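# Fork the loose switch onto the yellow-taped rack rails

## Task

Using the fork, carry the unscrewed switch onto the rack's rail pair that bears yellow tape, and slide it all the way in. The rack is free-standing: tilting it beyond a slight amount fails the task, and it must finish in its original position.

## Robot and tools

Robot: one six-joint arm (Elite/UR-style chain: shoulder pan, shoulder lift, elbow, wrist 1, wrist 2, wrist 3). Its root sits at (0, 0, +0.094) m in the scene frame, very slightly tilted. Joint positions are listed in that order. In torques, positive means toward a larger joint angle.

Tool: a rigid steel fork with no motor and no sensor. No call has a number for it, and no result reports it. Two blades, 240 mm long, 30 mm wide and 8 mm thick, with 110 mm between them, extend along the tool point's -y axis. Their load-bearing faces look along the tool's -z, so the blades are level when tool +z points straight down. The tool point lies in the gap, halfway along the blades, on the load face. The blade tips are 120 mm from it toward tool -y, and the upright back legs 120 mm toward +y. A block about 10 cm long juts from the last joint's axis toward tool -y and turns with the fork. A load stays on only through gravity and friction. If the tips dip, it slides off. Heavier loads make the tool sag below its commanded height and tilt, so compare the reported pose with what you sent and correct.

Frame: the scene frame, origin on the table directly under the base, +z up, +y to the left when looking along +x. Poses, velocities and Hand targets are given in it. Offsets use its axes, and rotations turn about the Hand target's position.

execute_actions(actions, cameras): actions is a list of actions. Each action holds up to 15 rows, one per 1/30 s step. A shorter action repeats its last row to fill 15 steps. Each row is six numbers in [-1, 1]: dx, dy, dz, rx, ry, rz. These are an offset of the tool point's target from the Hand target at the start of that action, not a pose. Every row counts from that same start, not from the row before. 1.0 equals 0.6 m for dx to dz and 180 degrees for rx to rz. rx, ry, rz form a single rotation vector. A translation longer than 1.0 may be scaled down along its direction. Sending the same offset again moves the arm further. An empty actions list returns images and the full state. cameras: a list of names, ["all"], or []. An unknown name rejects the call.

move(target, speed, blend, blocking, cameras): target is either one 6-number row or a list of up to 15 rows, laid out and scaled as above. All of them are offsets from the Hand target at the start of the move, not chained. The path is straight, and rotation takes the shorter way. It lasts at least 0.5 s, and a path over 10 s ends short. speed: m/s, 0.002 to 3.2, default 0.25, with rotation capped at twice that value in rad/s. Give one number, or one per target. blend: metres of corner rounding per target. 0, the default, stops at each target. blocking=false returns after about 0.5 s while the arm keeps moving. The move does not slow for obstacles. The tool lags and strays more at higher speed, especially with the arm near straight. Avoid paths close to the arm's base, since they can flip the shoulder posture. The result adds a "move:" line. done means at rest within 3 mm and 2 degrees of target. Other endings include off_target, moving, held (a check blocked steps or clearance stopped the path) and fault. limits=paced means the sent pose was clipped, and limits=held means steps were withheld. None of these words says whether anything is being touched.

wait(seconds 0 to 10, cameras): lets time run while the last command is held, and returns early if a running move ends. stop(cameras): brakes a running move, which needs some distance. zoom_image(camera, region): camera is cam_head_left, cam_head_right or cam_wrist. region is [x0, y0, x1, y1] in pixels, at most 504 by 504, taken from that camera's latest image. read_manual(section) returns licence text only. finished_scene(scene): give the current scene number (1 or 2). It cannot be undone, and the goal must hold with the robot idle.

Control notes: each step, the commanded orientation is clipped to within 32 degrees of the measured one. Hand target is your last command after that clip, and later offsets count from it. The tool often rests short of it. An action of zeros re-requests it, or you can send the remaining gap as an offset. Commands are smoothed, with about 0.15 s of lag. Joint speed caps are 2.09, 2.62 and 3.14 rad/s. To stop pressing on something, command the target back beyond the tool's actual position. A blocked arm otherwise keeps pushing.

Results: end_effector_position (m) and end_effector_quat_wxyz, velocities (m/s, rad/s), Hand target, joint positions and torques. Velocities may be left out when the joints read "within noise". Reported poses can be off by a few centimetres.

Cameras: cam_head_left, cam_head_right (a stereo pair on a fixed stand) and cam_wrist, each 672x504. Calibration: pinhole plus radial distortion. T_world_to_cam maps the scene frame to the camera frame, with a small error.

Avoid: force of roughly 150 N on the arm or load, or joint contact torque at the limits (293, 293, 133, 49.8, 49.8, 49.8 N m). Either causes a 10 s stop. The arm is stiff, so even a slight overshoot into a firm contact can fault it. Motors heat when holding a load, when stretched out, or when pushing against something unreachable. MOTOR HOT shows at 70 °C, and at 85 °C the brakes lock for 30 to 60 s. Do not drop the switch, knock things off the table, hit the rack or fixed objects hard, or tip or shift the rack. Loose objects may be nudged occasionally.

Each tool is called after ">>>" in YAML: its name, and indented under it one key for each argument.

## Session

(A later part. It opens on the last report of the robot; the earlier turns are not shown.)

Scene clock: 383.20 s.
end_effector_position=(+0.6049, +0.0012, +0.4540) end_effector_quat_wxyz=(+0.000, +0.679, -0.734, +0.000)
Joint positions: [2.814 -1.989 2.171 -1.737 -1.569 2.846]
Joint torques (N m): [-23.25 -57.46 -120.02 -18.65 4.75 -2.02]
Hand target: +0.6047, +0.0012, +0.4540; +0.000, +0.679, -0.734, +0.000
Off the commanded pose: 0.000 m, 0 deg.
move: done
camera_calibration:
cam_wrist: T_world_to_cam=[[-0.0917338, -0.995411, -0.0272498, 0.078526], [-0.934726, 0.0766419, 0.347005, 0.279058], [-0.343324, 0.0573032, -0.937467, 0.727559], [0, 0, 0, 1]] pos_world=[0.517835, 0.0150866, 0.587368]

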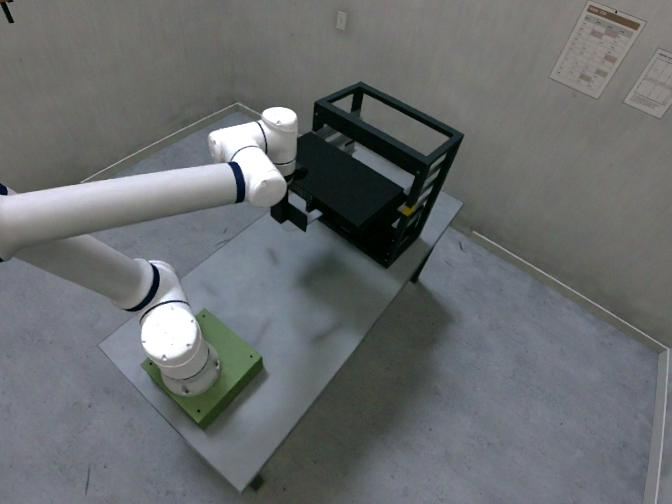

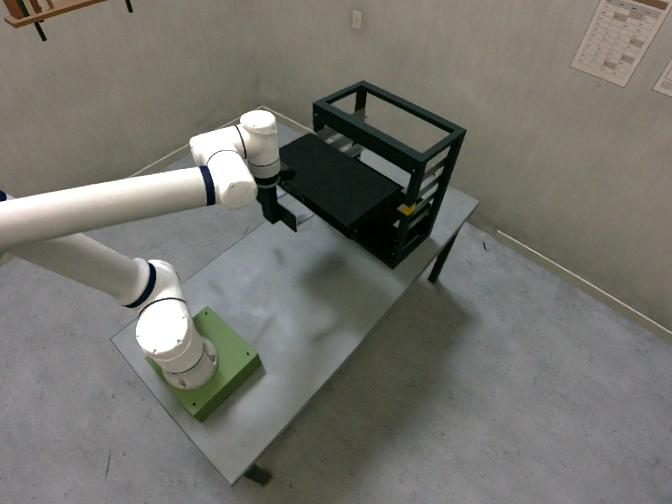

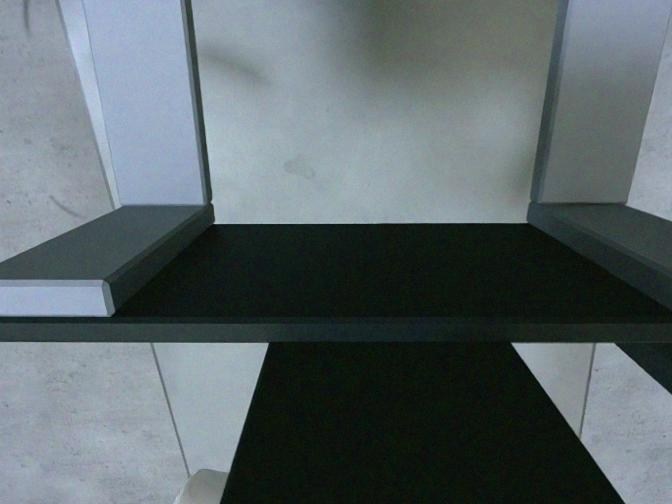

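>>> move:
  target: [0, 0, -0.1508, 0, 0, 0]
  speed: 0.12
  cameras: ["cam_head_left", "cam_head_right"]

>>> zoom_image:
  camera: "cam_head_right"
  region: [220, 80, 430, 270]

>>> zoom_image:
  camera: "cam_head_left"
  region: [220, 80, 430, 270]

Scene clock: 403.30 s.
end_effector_position=(+0.6047, +0.0011, +0.3637) end_effector_quat_wxyz=(+0.000, +0.679, -0.734, +0.000)
Joint positions: [2.814 -1.941 2.308 -1.923 -1.569 2.847]
Joint torques (N m): [9.62 -31.05 -115.59 -23.41 3.16 3.33]
Hand target: +0.6047, +0.0012, +0.3635; +0.000, +0.679, -0.734, +0.000
Off the commanded pose: 0.000 m, 0 deg.
move: done
Images, in order (width x height): cam_head_left 672x504, cam_head_right 672x504.

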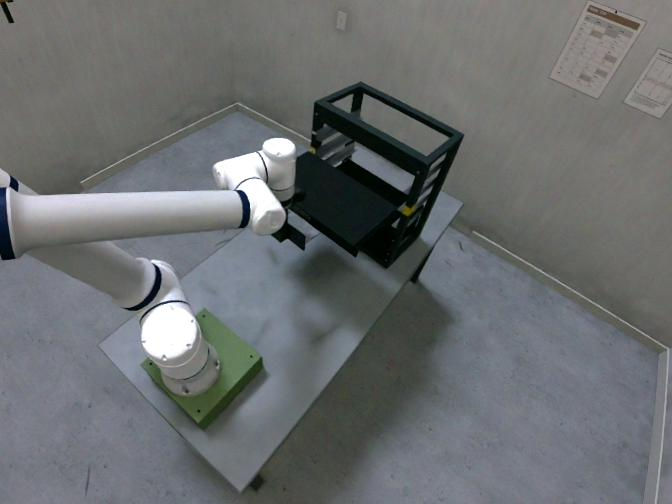

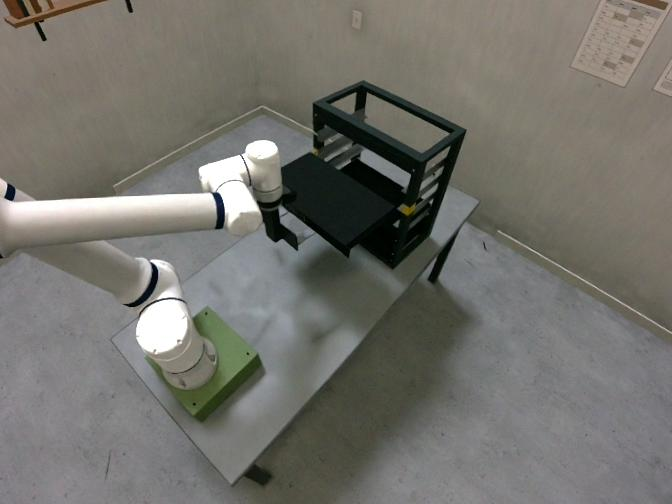

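Scaled by 2.400.

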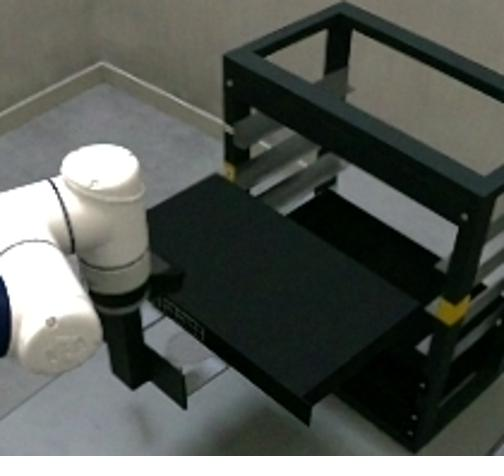

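Scaled by 2.400.

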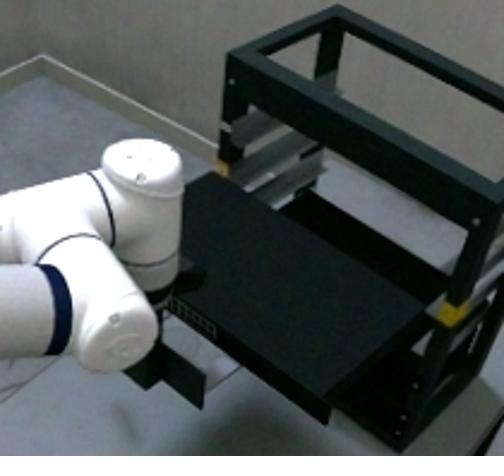

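>>> move:
  target: [0.1662, -0.0131, 0, 0, 0, 0]
  speed: 0.12
  cameras: ["cam_head_left", "cam_head_right"]

>>> zoom_image:
  camera: "cam_head_right"
  region: [250, 80, 430, 270]

>>> zoom_image:
  camera: "cam_head_left"
  region: [250, 80, 430, 270]

Scene clock: 407.90 s.
end_effector_position=(+0.7042, -0.0067, +0.3635) end_effector_quat_wxyz=(+0.000, +0.679, -0.734, +0.000)
Joint positions: [2.869 -1.737 2.17 -1.989 -1.568 2.901]
Joint torques (N m): [9.85 -54.49 -138.04 -23.74 0.92 3.2]
Hand target: +0.7044, -0.0067, +0.3635; +0.000, +0.679, -0.734, +0.000
Off the commanded pose: 0.000 m, 0 deg.
move: done
Images, in order (width x height): cam_head_left 672x504, cam_head_right 672x504.

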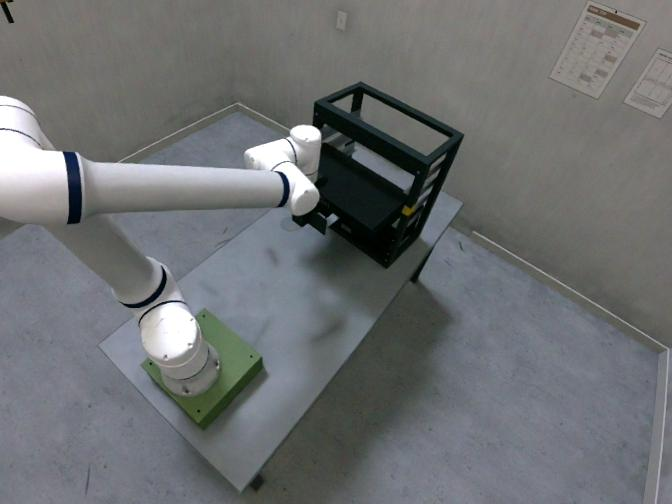

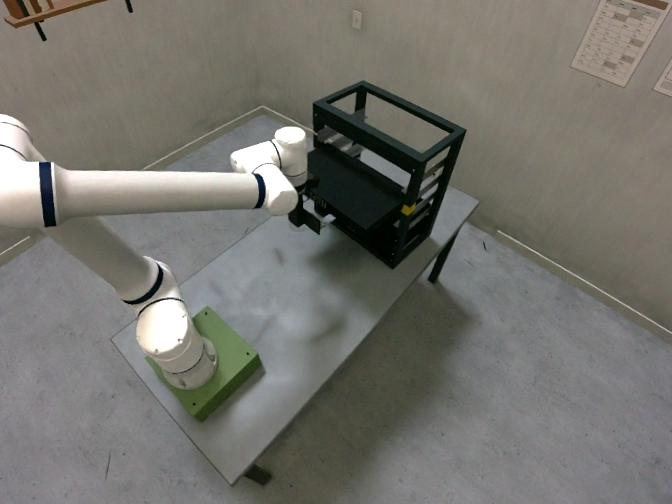

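Scaled by 2.653.

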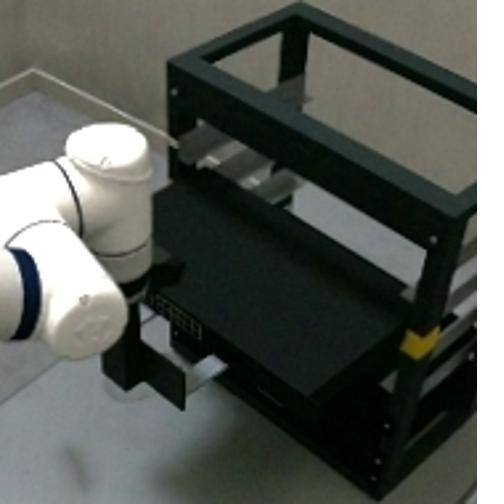

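Scaled by 2.653.

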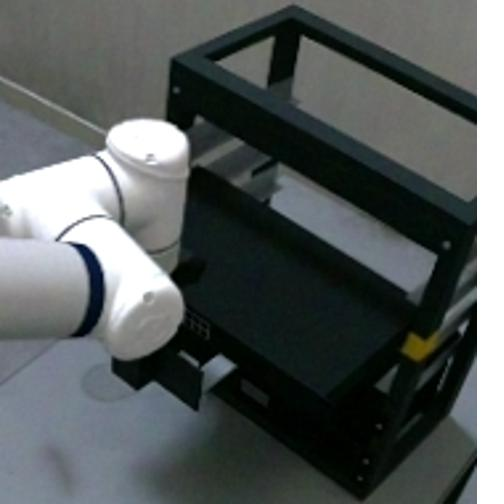

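>>> move:
  target:
    - [0.3123, -0.0246, 0, 0, 0, 0]
    - [0.3323, -0.0262, 0, 0, 0, 0]
  speed: [0.12, 0.03]
  blend: [0.01, 0]
  cameras: ["all"]

>>> zoom_image:
  camera: "cam_head_right"
  region: [290, 80, 430, 270]

>>> zoom_image:
  camera: "cam_head_left"
  region: [290, 80, 430, 270]

Scene clock: 414.53 s.
end_effector_position=(+0.9036, -0.0224, +0.3635) end_effector_quat_wxyz=(+0.000, +0.679, -0.734, +0.000)
Joint positions: [2.934 -1.397 1.834 -1.993 -1.567 2.966]
Joint torques (N m): [9.83 -100.87 -137.82 -18.92 1.56 3.26]
Hand target: +0.9038, -0.0224, +0.3635; +0.000, +0.679, -0.734, +0.000
Off the commanded pose: 0.000 m, 0 deg.
move: done; blend cut to 0.006 m at target 1
camera_calibration:
cam_wrist: T_world_to_cam=[[-0.0916403, -0.995418, -0.0272834, 0.0800181], [-0.934735, 0.0765427, 0.347004, 0.591567], [-0.343326, 0.0573023, -0.937467, 0.746651], [0, 0, 0, 1]] pos_world=[0.816635, -0.0084134, 0.496868]

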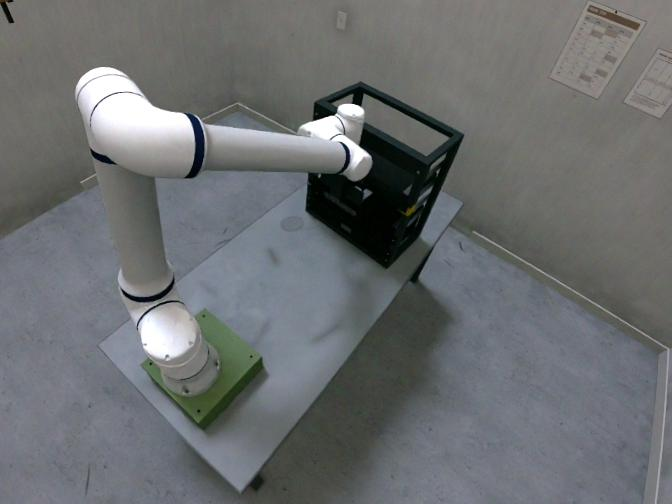

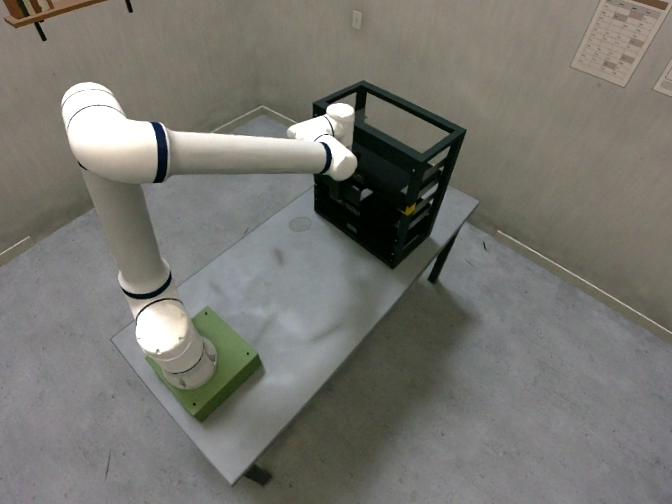

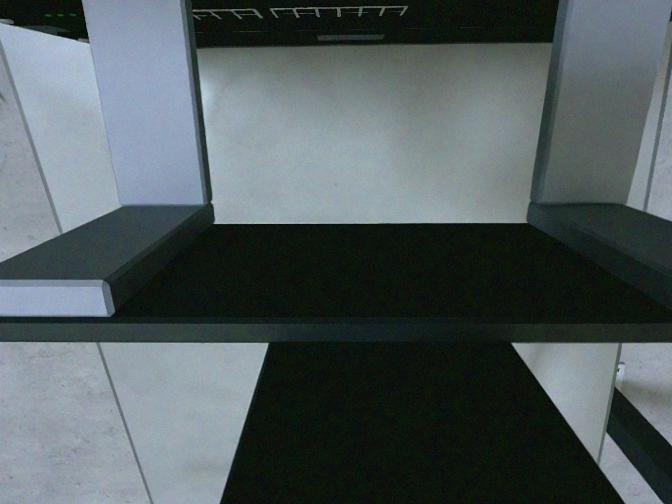

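Scaled by 2.653.

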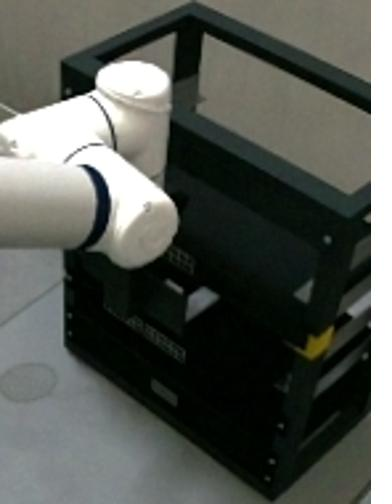

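Scaled by 2.653.

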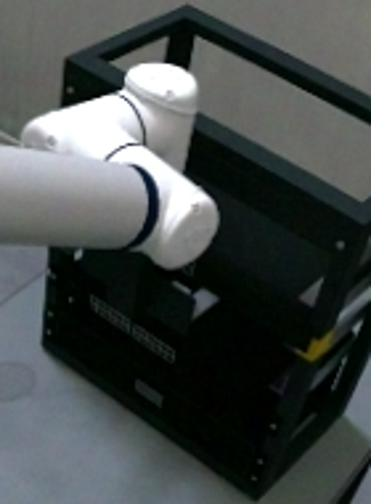

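>>> move:
  target:
    - [0.0066, -0.0005, 0, 0, 0, 0]
    - [0.0066, -0.0005, -0.0183, 0, 0, 0]
  speed: [0.02, 0.03]

>>> move:
  target: [0, 0, -0.01, 0, 0, 0]
  speed: 0.02

Scene clock: 419.63 s.
end_effector_position=(+0.9078, -0.0227, +0.3528) end_effector_quat_wxyz=(+0.000, +0.679, -0.734, +0.000)
Joint positions: [2.935 -1.383 1.838 -2.011 -1.567 2.967]
Joint torques (N m): [8.95 -97.94 -109.25 -22.67 2.55 3.17]
Hand target: +0.9078, -0.0227, +0.3525; +0.000, +0.679, -0.734, +0.000
Off the commanded pose: 0.000 m, 0 deg.
move: done

Scene clock: 420.37 s.
end_effector_position=(+0.9078, -0.0227, +0.3468) end_effector_quat_wxyz=(+0.000, +0.679, -0.734, +0.000)
Joint positions: [2.935 -1.379 1.844 -2.021 -1.567 2.967]
Joint torques (N m): [9.11 -63.74 -70.02 -10.37 -0.64 3.18]
Hand target: +0.9078, -0.0227, +0.3465; +0.000, +0.679, -0.734, +0.000
Off the commanded pose: 0.000 m, 0 deg.
move: done

>>> move:
  target:
    - [0, 0, -0.0217, 0, 0, 0]
    - [-0.3323, 0.0262, -0.0217, 0, 0, 0]
    - [-0.3323, 0.0262, 0.0533, 0, 0, 0]
  speed: [0.05, 0.2, 0.2]
  blend: [0.003, 0.003, 0]
  cameras: ["all"]

>>> zoom_image:
  camera: "cam_head_right"
  region: [290, 80, 460, 280]

>>> zoom_image:
  camera: "cam_head_left"
  region: [290, 80, 460, 280]

Scene clock: 436.47 s.
end_effector_position=(+0.7084, -0.0070, +0.3783) end_effector_quat_wxyz=(+0.000, +0.679, -0.734, +0.000) end_effector_velocity=(-0.001, +0.000, +0.001) end_effector_angular_velocity=(+0.001, +0.001, +0.000)
Joint positions: [2.871 -1.741 2.145 -1.96 -1.568 2.903]
Joint velocities: [0 -0.001 -0.002 0.005 0 0]
Joint torques (N m): [-22.3 -55.9 -96.74 -5.11 1.97 -1.92]
Hand target: +0.7084, -0.0070, +0.3785; +0.000, +0.679, -0.734, +0.000
Off the commanded pose: 0.000 m, 0 deg.
move: done
camera_calibration:
cam_wrist: T_world_to_cam=[[-0.0917338, -0.995411, -0.0272498, 0.0779067], [-0.934726, 0.0766419, 0.347005, 0.40275], [-0.343324, 0.0573032, -0.937467, 0.692719], [0, 0, 0, 1]] pos_world=[0.621435, 0.00698655, 0.511768]

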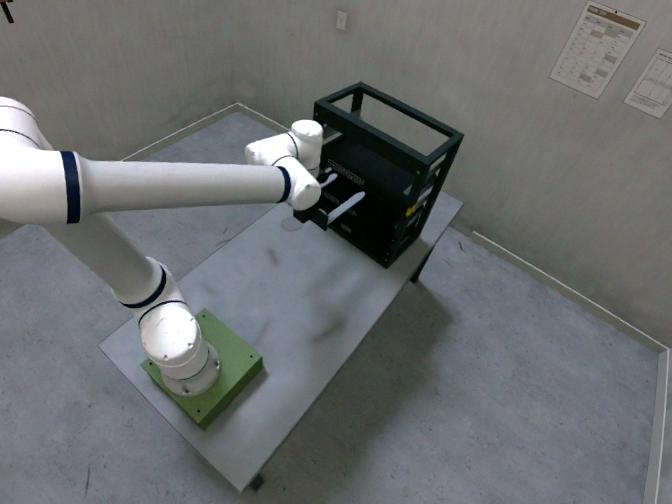

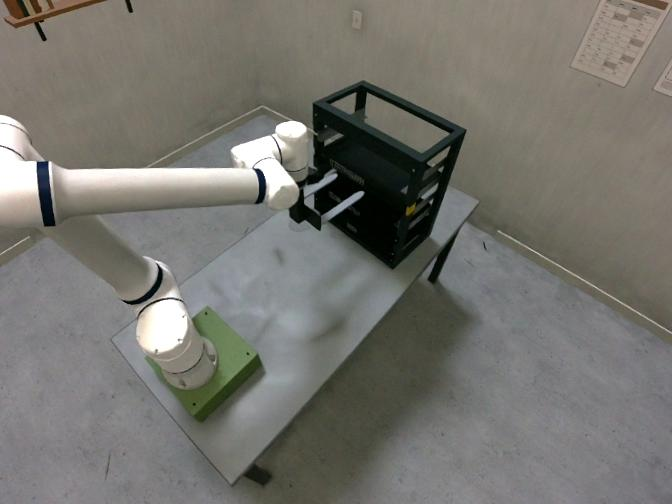

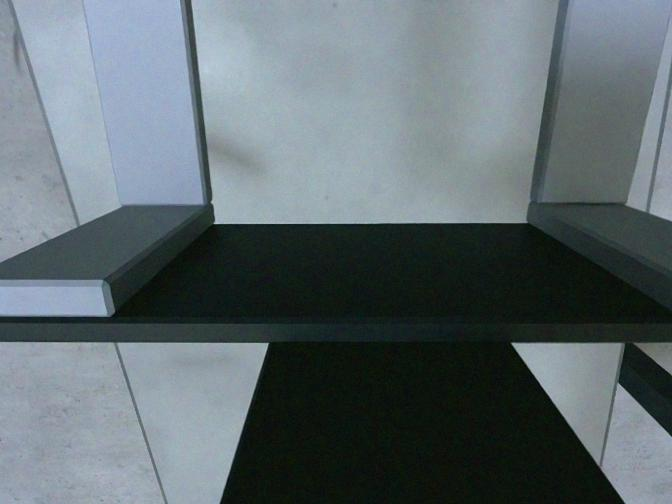

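Scaled by 2.520.

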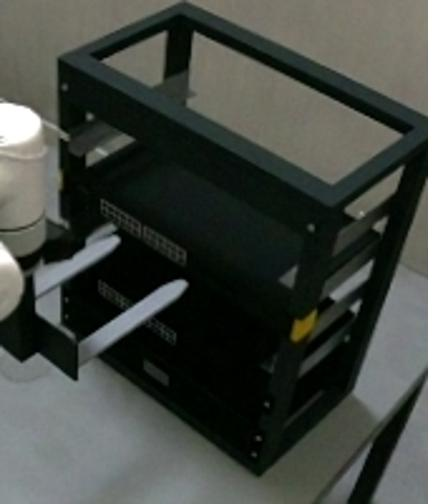

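Scaled by 2.520.

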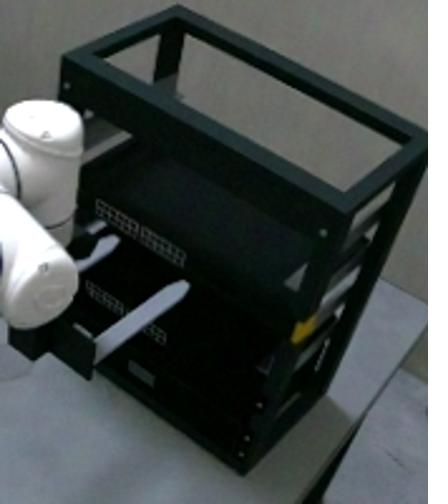

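>>> move:
  target: [0.0465, -0.0037, 0, 0, 0, 0]
  speed: 0.1

>>> move:
  target: [0.005, -0.0004, 0, 0, 0, 0]
  speed: 0.01

>>> move:
  target: [0.005, -0.0004, 0, 0, 0, 0]
  speed: 0.01

Scene clock: 441.43 s.
end_effector_position=(+0.7361, -0.0092, +0.3785) end_effector_quat_wxyz=(+0.000, +0.679, -0.734, +0.000)
Joint positions: [2.882 -1.69 2.103 -1.969 -1.568 2.915]
Joint torques (N m): [9.77 -31.28 -95.98 -10.33 1.47 2.98]
Hand target: +0.7363, -0.0092, +0.3785; +0.000, +0.679, -0.734, +0.000
Off the commanded pose: 0.000 m, 0 deg.
move: done

Scene clock: 442.13 s.
end_effector_position=(+0.7392, -0.0094, +0.3785) end_effector_quat_wxyz=(+0.000, +0.679, -0.734, +0.000)
Joint positions: [2.884 -1.684 2.098 -1.97 -1.568 2.916]
Joint torques (N m): [9.41 -34.26 -95.5 -10.35 0.79 3.29]
Hand target: +0.7393, -0.0094, +0.3785; +0.000, +0.679, -0.734, +0.000
Off the commanded pose: 0.000 m, 0 deg.
move: done

Scene clock: 442.83 s.
end_effector_position=(+0.7422, -0.0097, +0.3785) end_effector_quat_wxyz=(+0.000, +0.679, -0.734, +0.000)
Joint positions: [2.885 -1.679 2.093 -1.97 -1.568 2.917]
Joint torques (N m): [11.15 -33.48 -95.85 -10.17 1.68 3.25]
Hand target: +0.7423, -0.0097, +0.3785; +0.000, +0.679, -0.734, +0.000
Off the commanded pose: 0.000 m, 0 deg.
move: done

>>> move:
  target: [0.0033, -0.0003, 0, 0, 0, 0]
  speed: 0.01

>>> move:
  target: [0.0033, -0.0003, 0, 0, 0, 0]
  speed: 0.01

Scene clock: 446.23 s.
end_effector_position=(+0.7442, -0.0099, +0.3785) end_effector_quat_wxyz=(+0.000, +0.679, -0.734, +0.000)
Joint positions: [2.886 -1.675 2.09 -1.971 -1.568 2.918]
Joint torques (N m): [10.44 -34.32 -96.27 -10.33 1.89 3.2]
Hand target: +0.7443, -0.0099, +0.3785; +0.000, +0.679, -0.734, +0.000
Off the commanded pose: 0.000 m, 0 deg.
move: done

Scene clock: 446.93 s.
end_effector_position=(+0.7462, -0.0100, +0.3785) end_effector_quat_wxyz=(+0.000, +0.679, -0.734, +0.000)
Joint positions: [2.886 -1.671 2.087 -1.971 -1.568 2.919]
Joint torques (N m): [11.01 -34.81 -95.94 -10.45 2.08 3.15]
Hand target: +0.7463, -0.0100, +0.3785; +0.000, +0.679, -0.734, +0.000
Off the commanded pose: 0.000 m, 0 deg.
move: done

>>> move:
  target: [0.0033, -0.0003, 0, 0, 0, 0]
  speed: 0.01

>>> move:
  target: [0.0033, -0.0003, 0, 0, 0, 0]
  speed: 0.01

>>> move:
  target: [0.0033, -0.0003, 0, 0, 0, 0]
  speed: 0.01
  cameras: ["cam_head_left", "cam_head_right"]

>>> zoom_image:
  camera: "cam_head_right"
  region: [290, 100, 430, 220]

>>> zoom_image:
  camera: "cam_head_left"
  region: [290, 100, 430, 220]

Scene clock: 452.93 s.
end_effector_position=(+0.7481, -0.0102, +0.3785) end_effector_quat_wxyz=(+0.000, +0.679, -0.734, +0.000)
Joint positions: [2.887 -1.668 2.084 -1.972 -1.568 2.919]
Joint torques (N m): [10.37 -35.59 -95.63 -10.33 2.08 3.31]
Hand target: +0.7482, -0.0102, +0.3785; +0.000, +0.679, -0.734, +0.000
Off the commanded pose: 0.000 m, 0 deg.
move: done

Scene clock: 453.63 s.
end_effector_position=(+0.7501, -0.0104, +0.3785) end_effector_quat_wxyz=(+0.000, +0.679, -0.734, +0.000)
Joint positions: [2.888 -1.664 2.081 -1.972 -1.568 2.92]
Joint torques (N m): [9.47 -34.47 -95.77 -10.39 2.04 3.47]
Hand target: +0.7502, -0.0104, +0.3785; +0.000, +0.679, -0.734, +0.000
Off the commanded pose: 0.000 m, 0 deg.
move: done

Scene clock: 454.33 s.
end_effector_position=(+0.7520, -0.0106, +0.3784) end_effector_quat_wxyz=(+0.000, +0.679, -0.734, +0.000)
Joint positions: [2.888 -1.661 2.078 -1.973 -1.568 2.921]
Joint torques (N m): [4.38 -27.12 -116.58 -19.54 1.78 6.59]
Hand target: +0.7522, -0.0106, +0.3785; +0.000, +0.679, -0.734, +0.000
Off the commanded pose: 0.000 m, 0 deg.
move: done
Images, in order (width x height): cam_head_left 672x504, cam_head_right 672x504.

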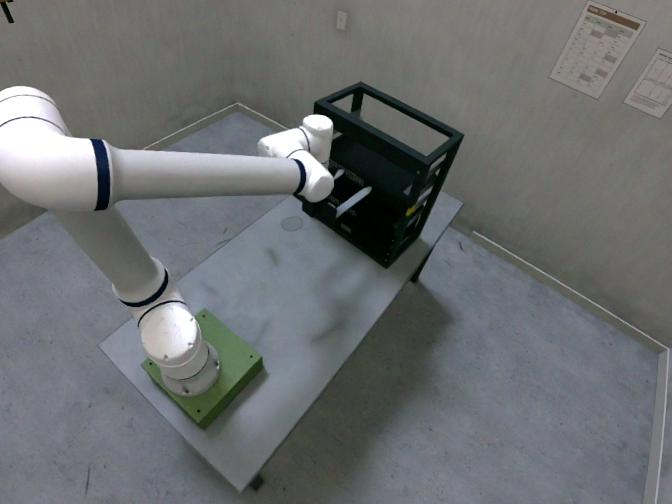

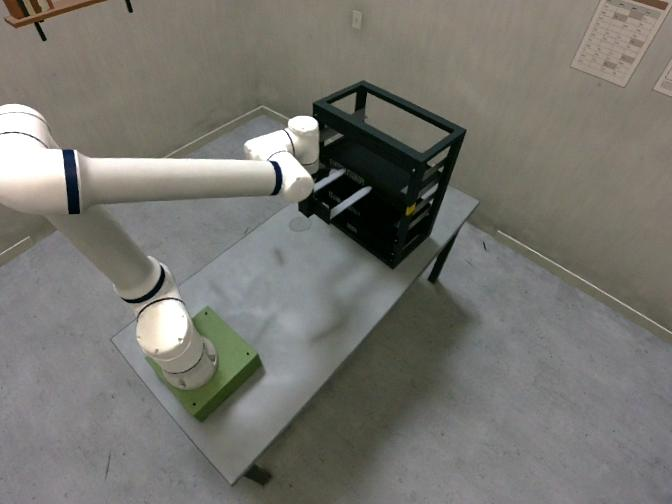

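Scaled by 3.600.

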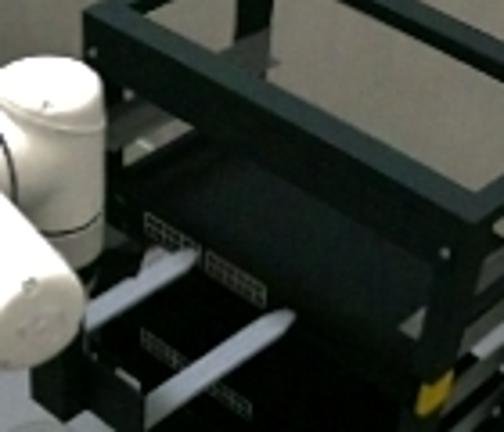

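Scaled by 3.600.

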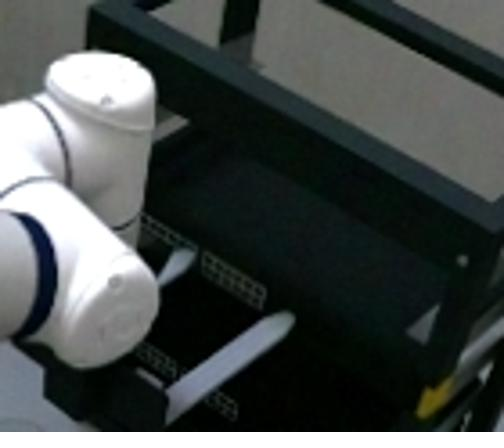

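>>> move:
  target: [0.0017, -0.00013, 0, 0, 0, 0]
  speed: 0.01

Scene clock: 467.60 s.
end_effector_position=(+0.7531, -0.0106, +0.3784) end_effector_quat_wxyz=(+0.000, +0.679, -0.734, +0.000)
Joint positions: [2.889 -1.659 2.076 -1.973 -1.568 2.921]
Joint torques (N m): [0.75 -6.22 -145.18 -33.77 5.02 10.51]
Hand target: +0.7532, -0.0107, +0.3785; +0.000, +0.679, -0.734, +0.000
Off the commanded pose: 0.000 m, 0 deg.
move: done

>>> move:
  target: [-0.1995, 0.0157, 0, 0, 0, 0]
  speed: 0.25
  cameras: ["cam_head_left", "cam_head_right"]

>>> zoom_image:
  camera: "cam_head_right"
  region: [290, 80, 460, 280]

>>> zoom_image:
  camera: "cam_head_left"
  region: [290, 80, 460, 280]

Scene clock: 472.53 s.
end_effector_position=(+0.6337, -0.0013, +0.3785) end_effector_quat_wxyz=(+0.000, +0.679, -0.734, +0.000)
Joint positions: [2.832 -1.889 2.25 -1.916 -1.569 2.865]
Joint torques (N m): [-22.01 -42.76 -73.49 -5.05 2.31 -2.15]
Hand target: +0.6335, -0.0012, +0.3785; +0.000, +0.679, -0.734, +0.000
Off the commanded pose: 0.000 m, 0 deg.
move: done
Images, in order (width x height): cam_head_left 672x504, cam_head_right 672x504.

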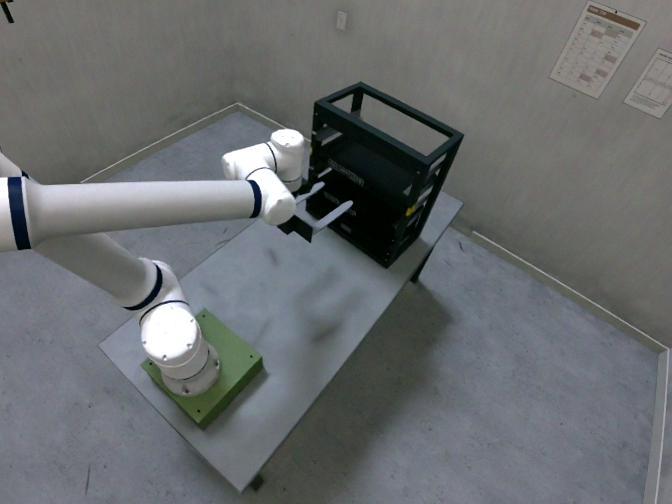

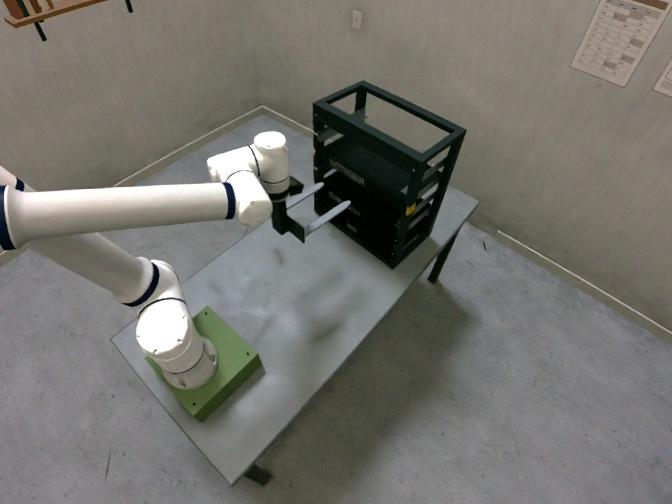

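Scaled by 2.520.

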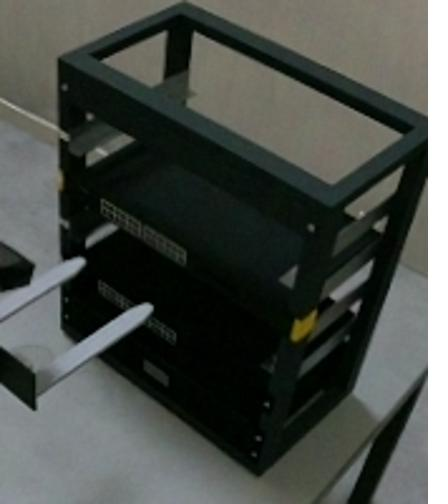

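Scaled by 2.520.

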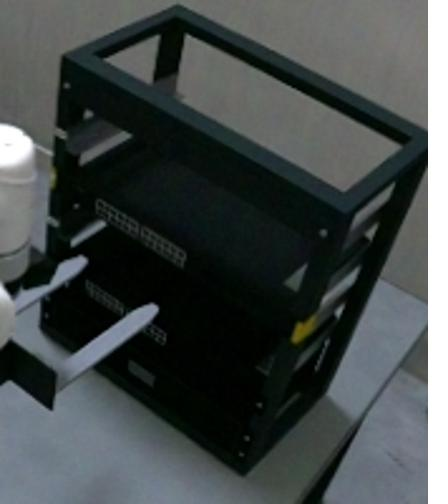

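>>> finished_scene:
  scene: 1

The scene is finished: the task was done.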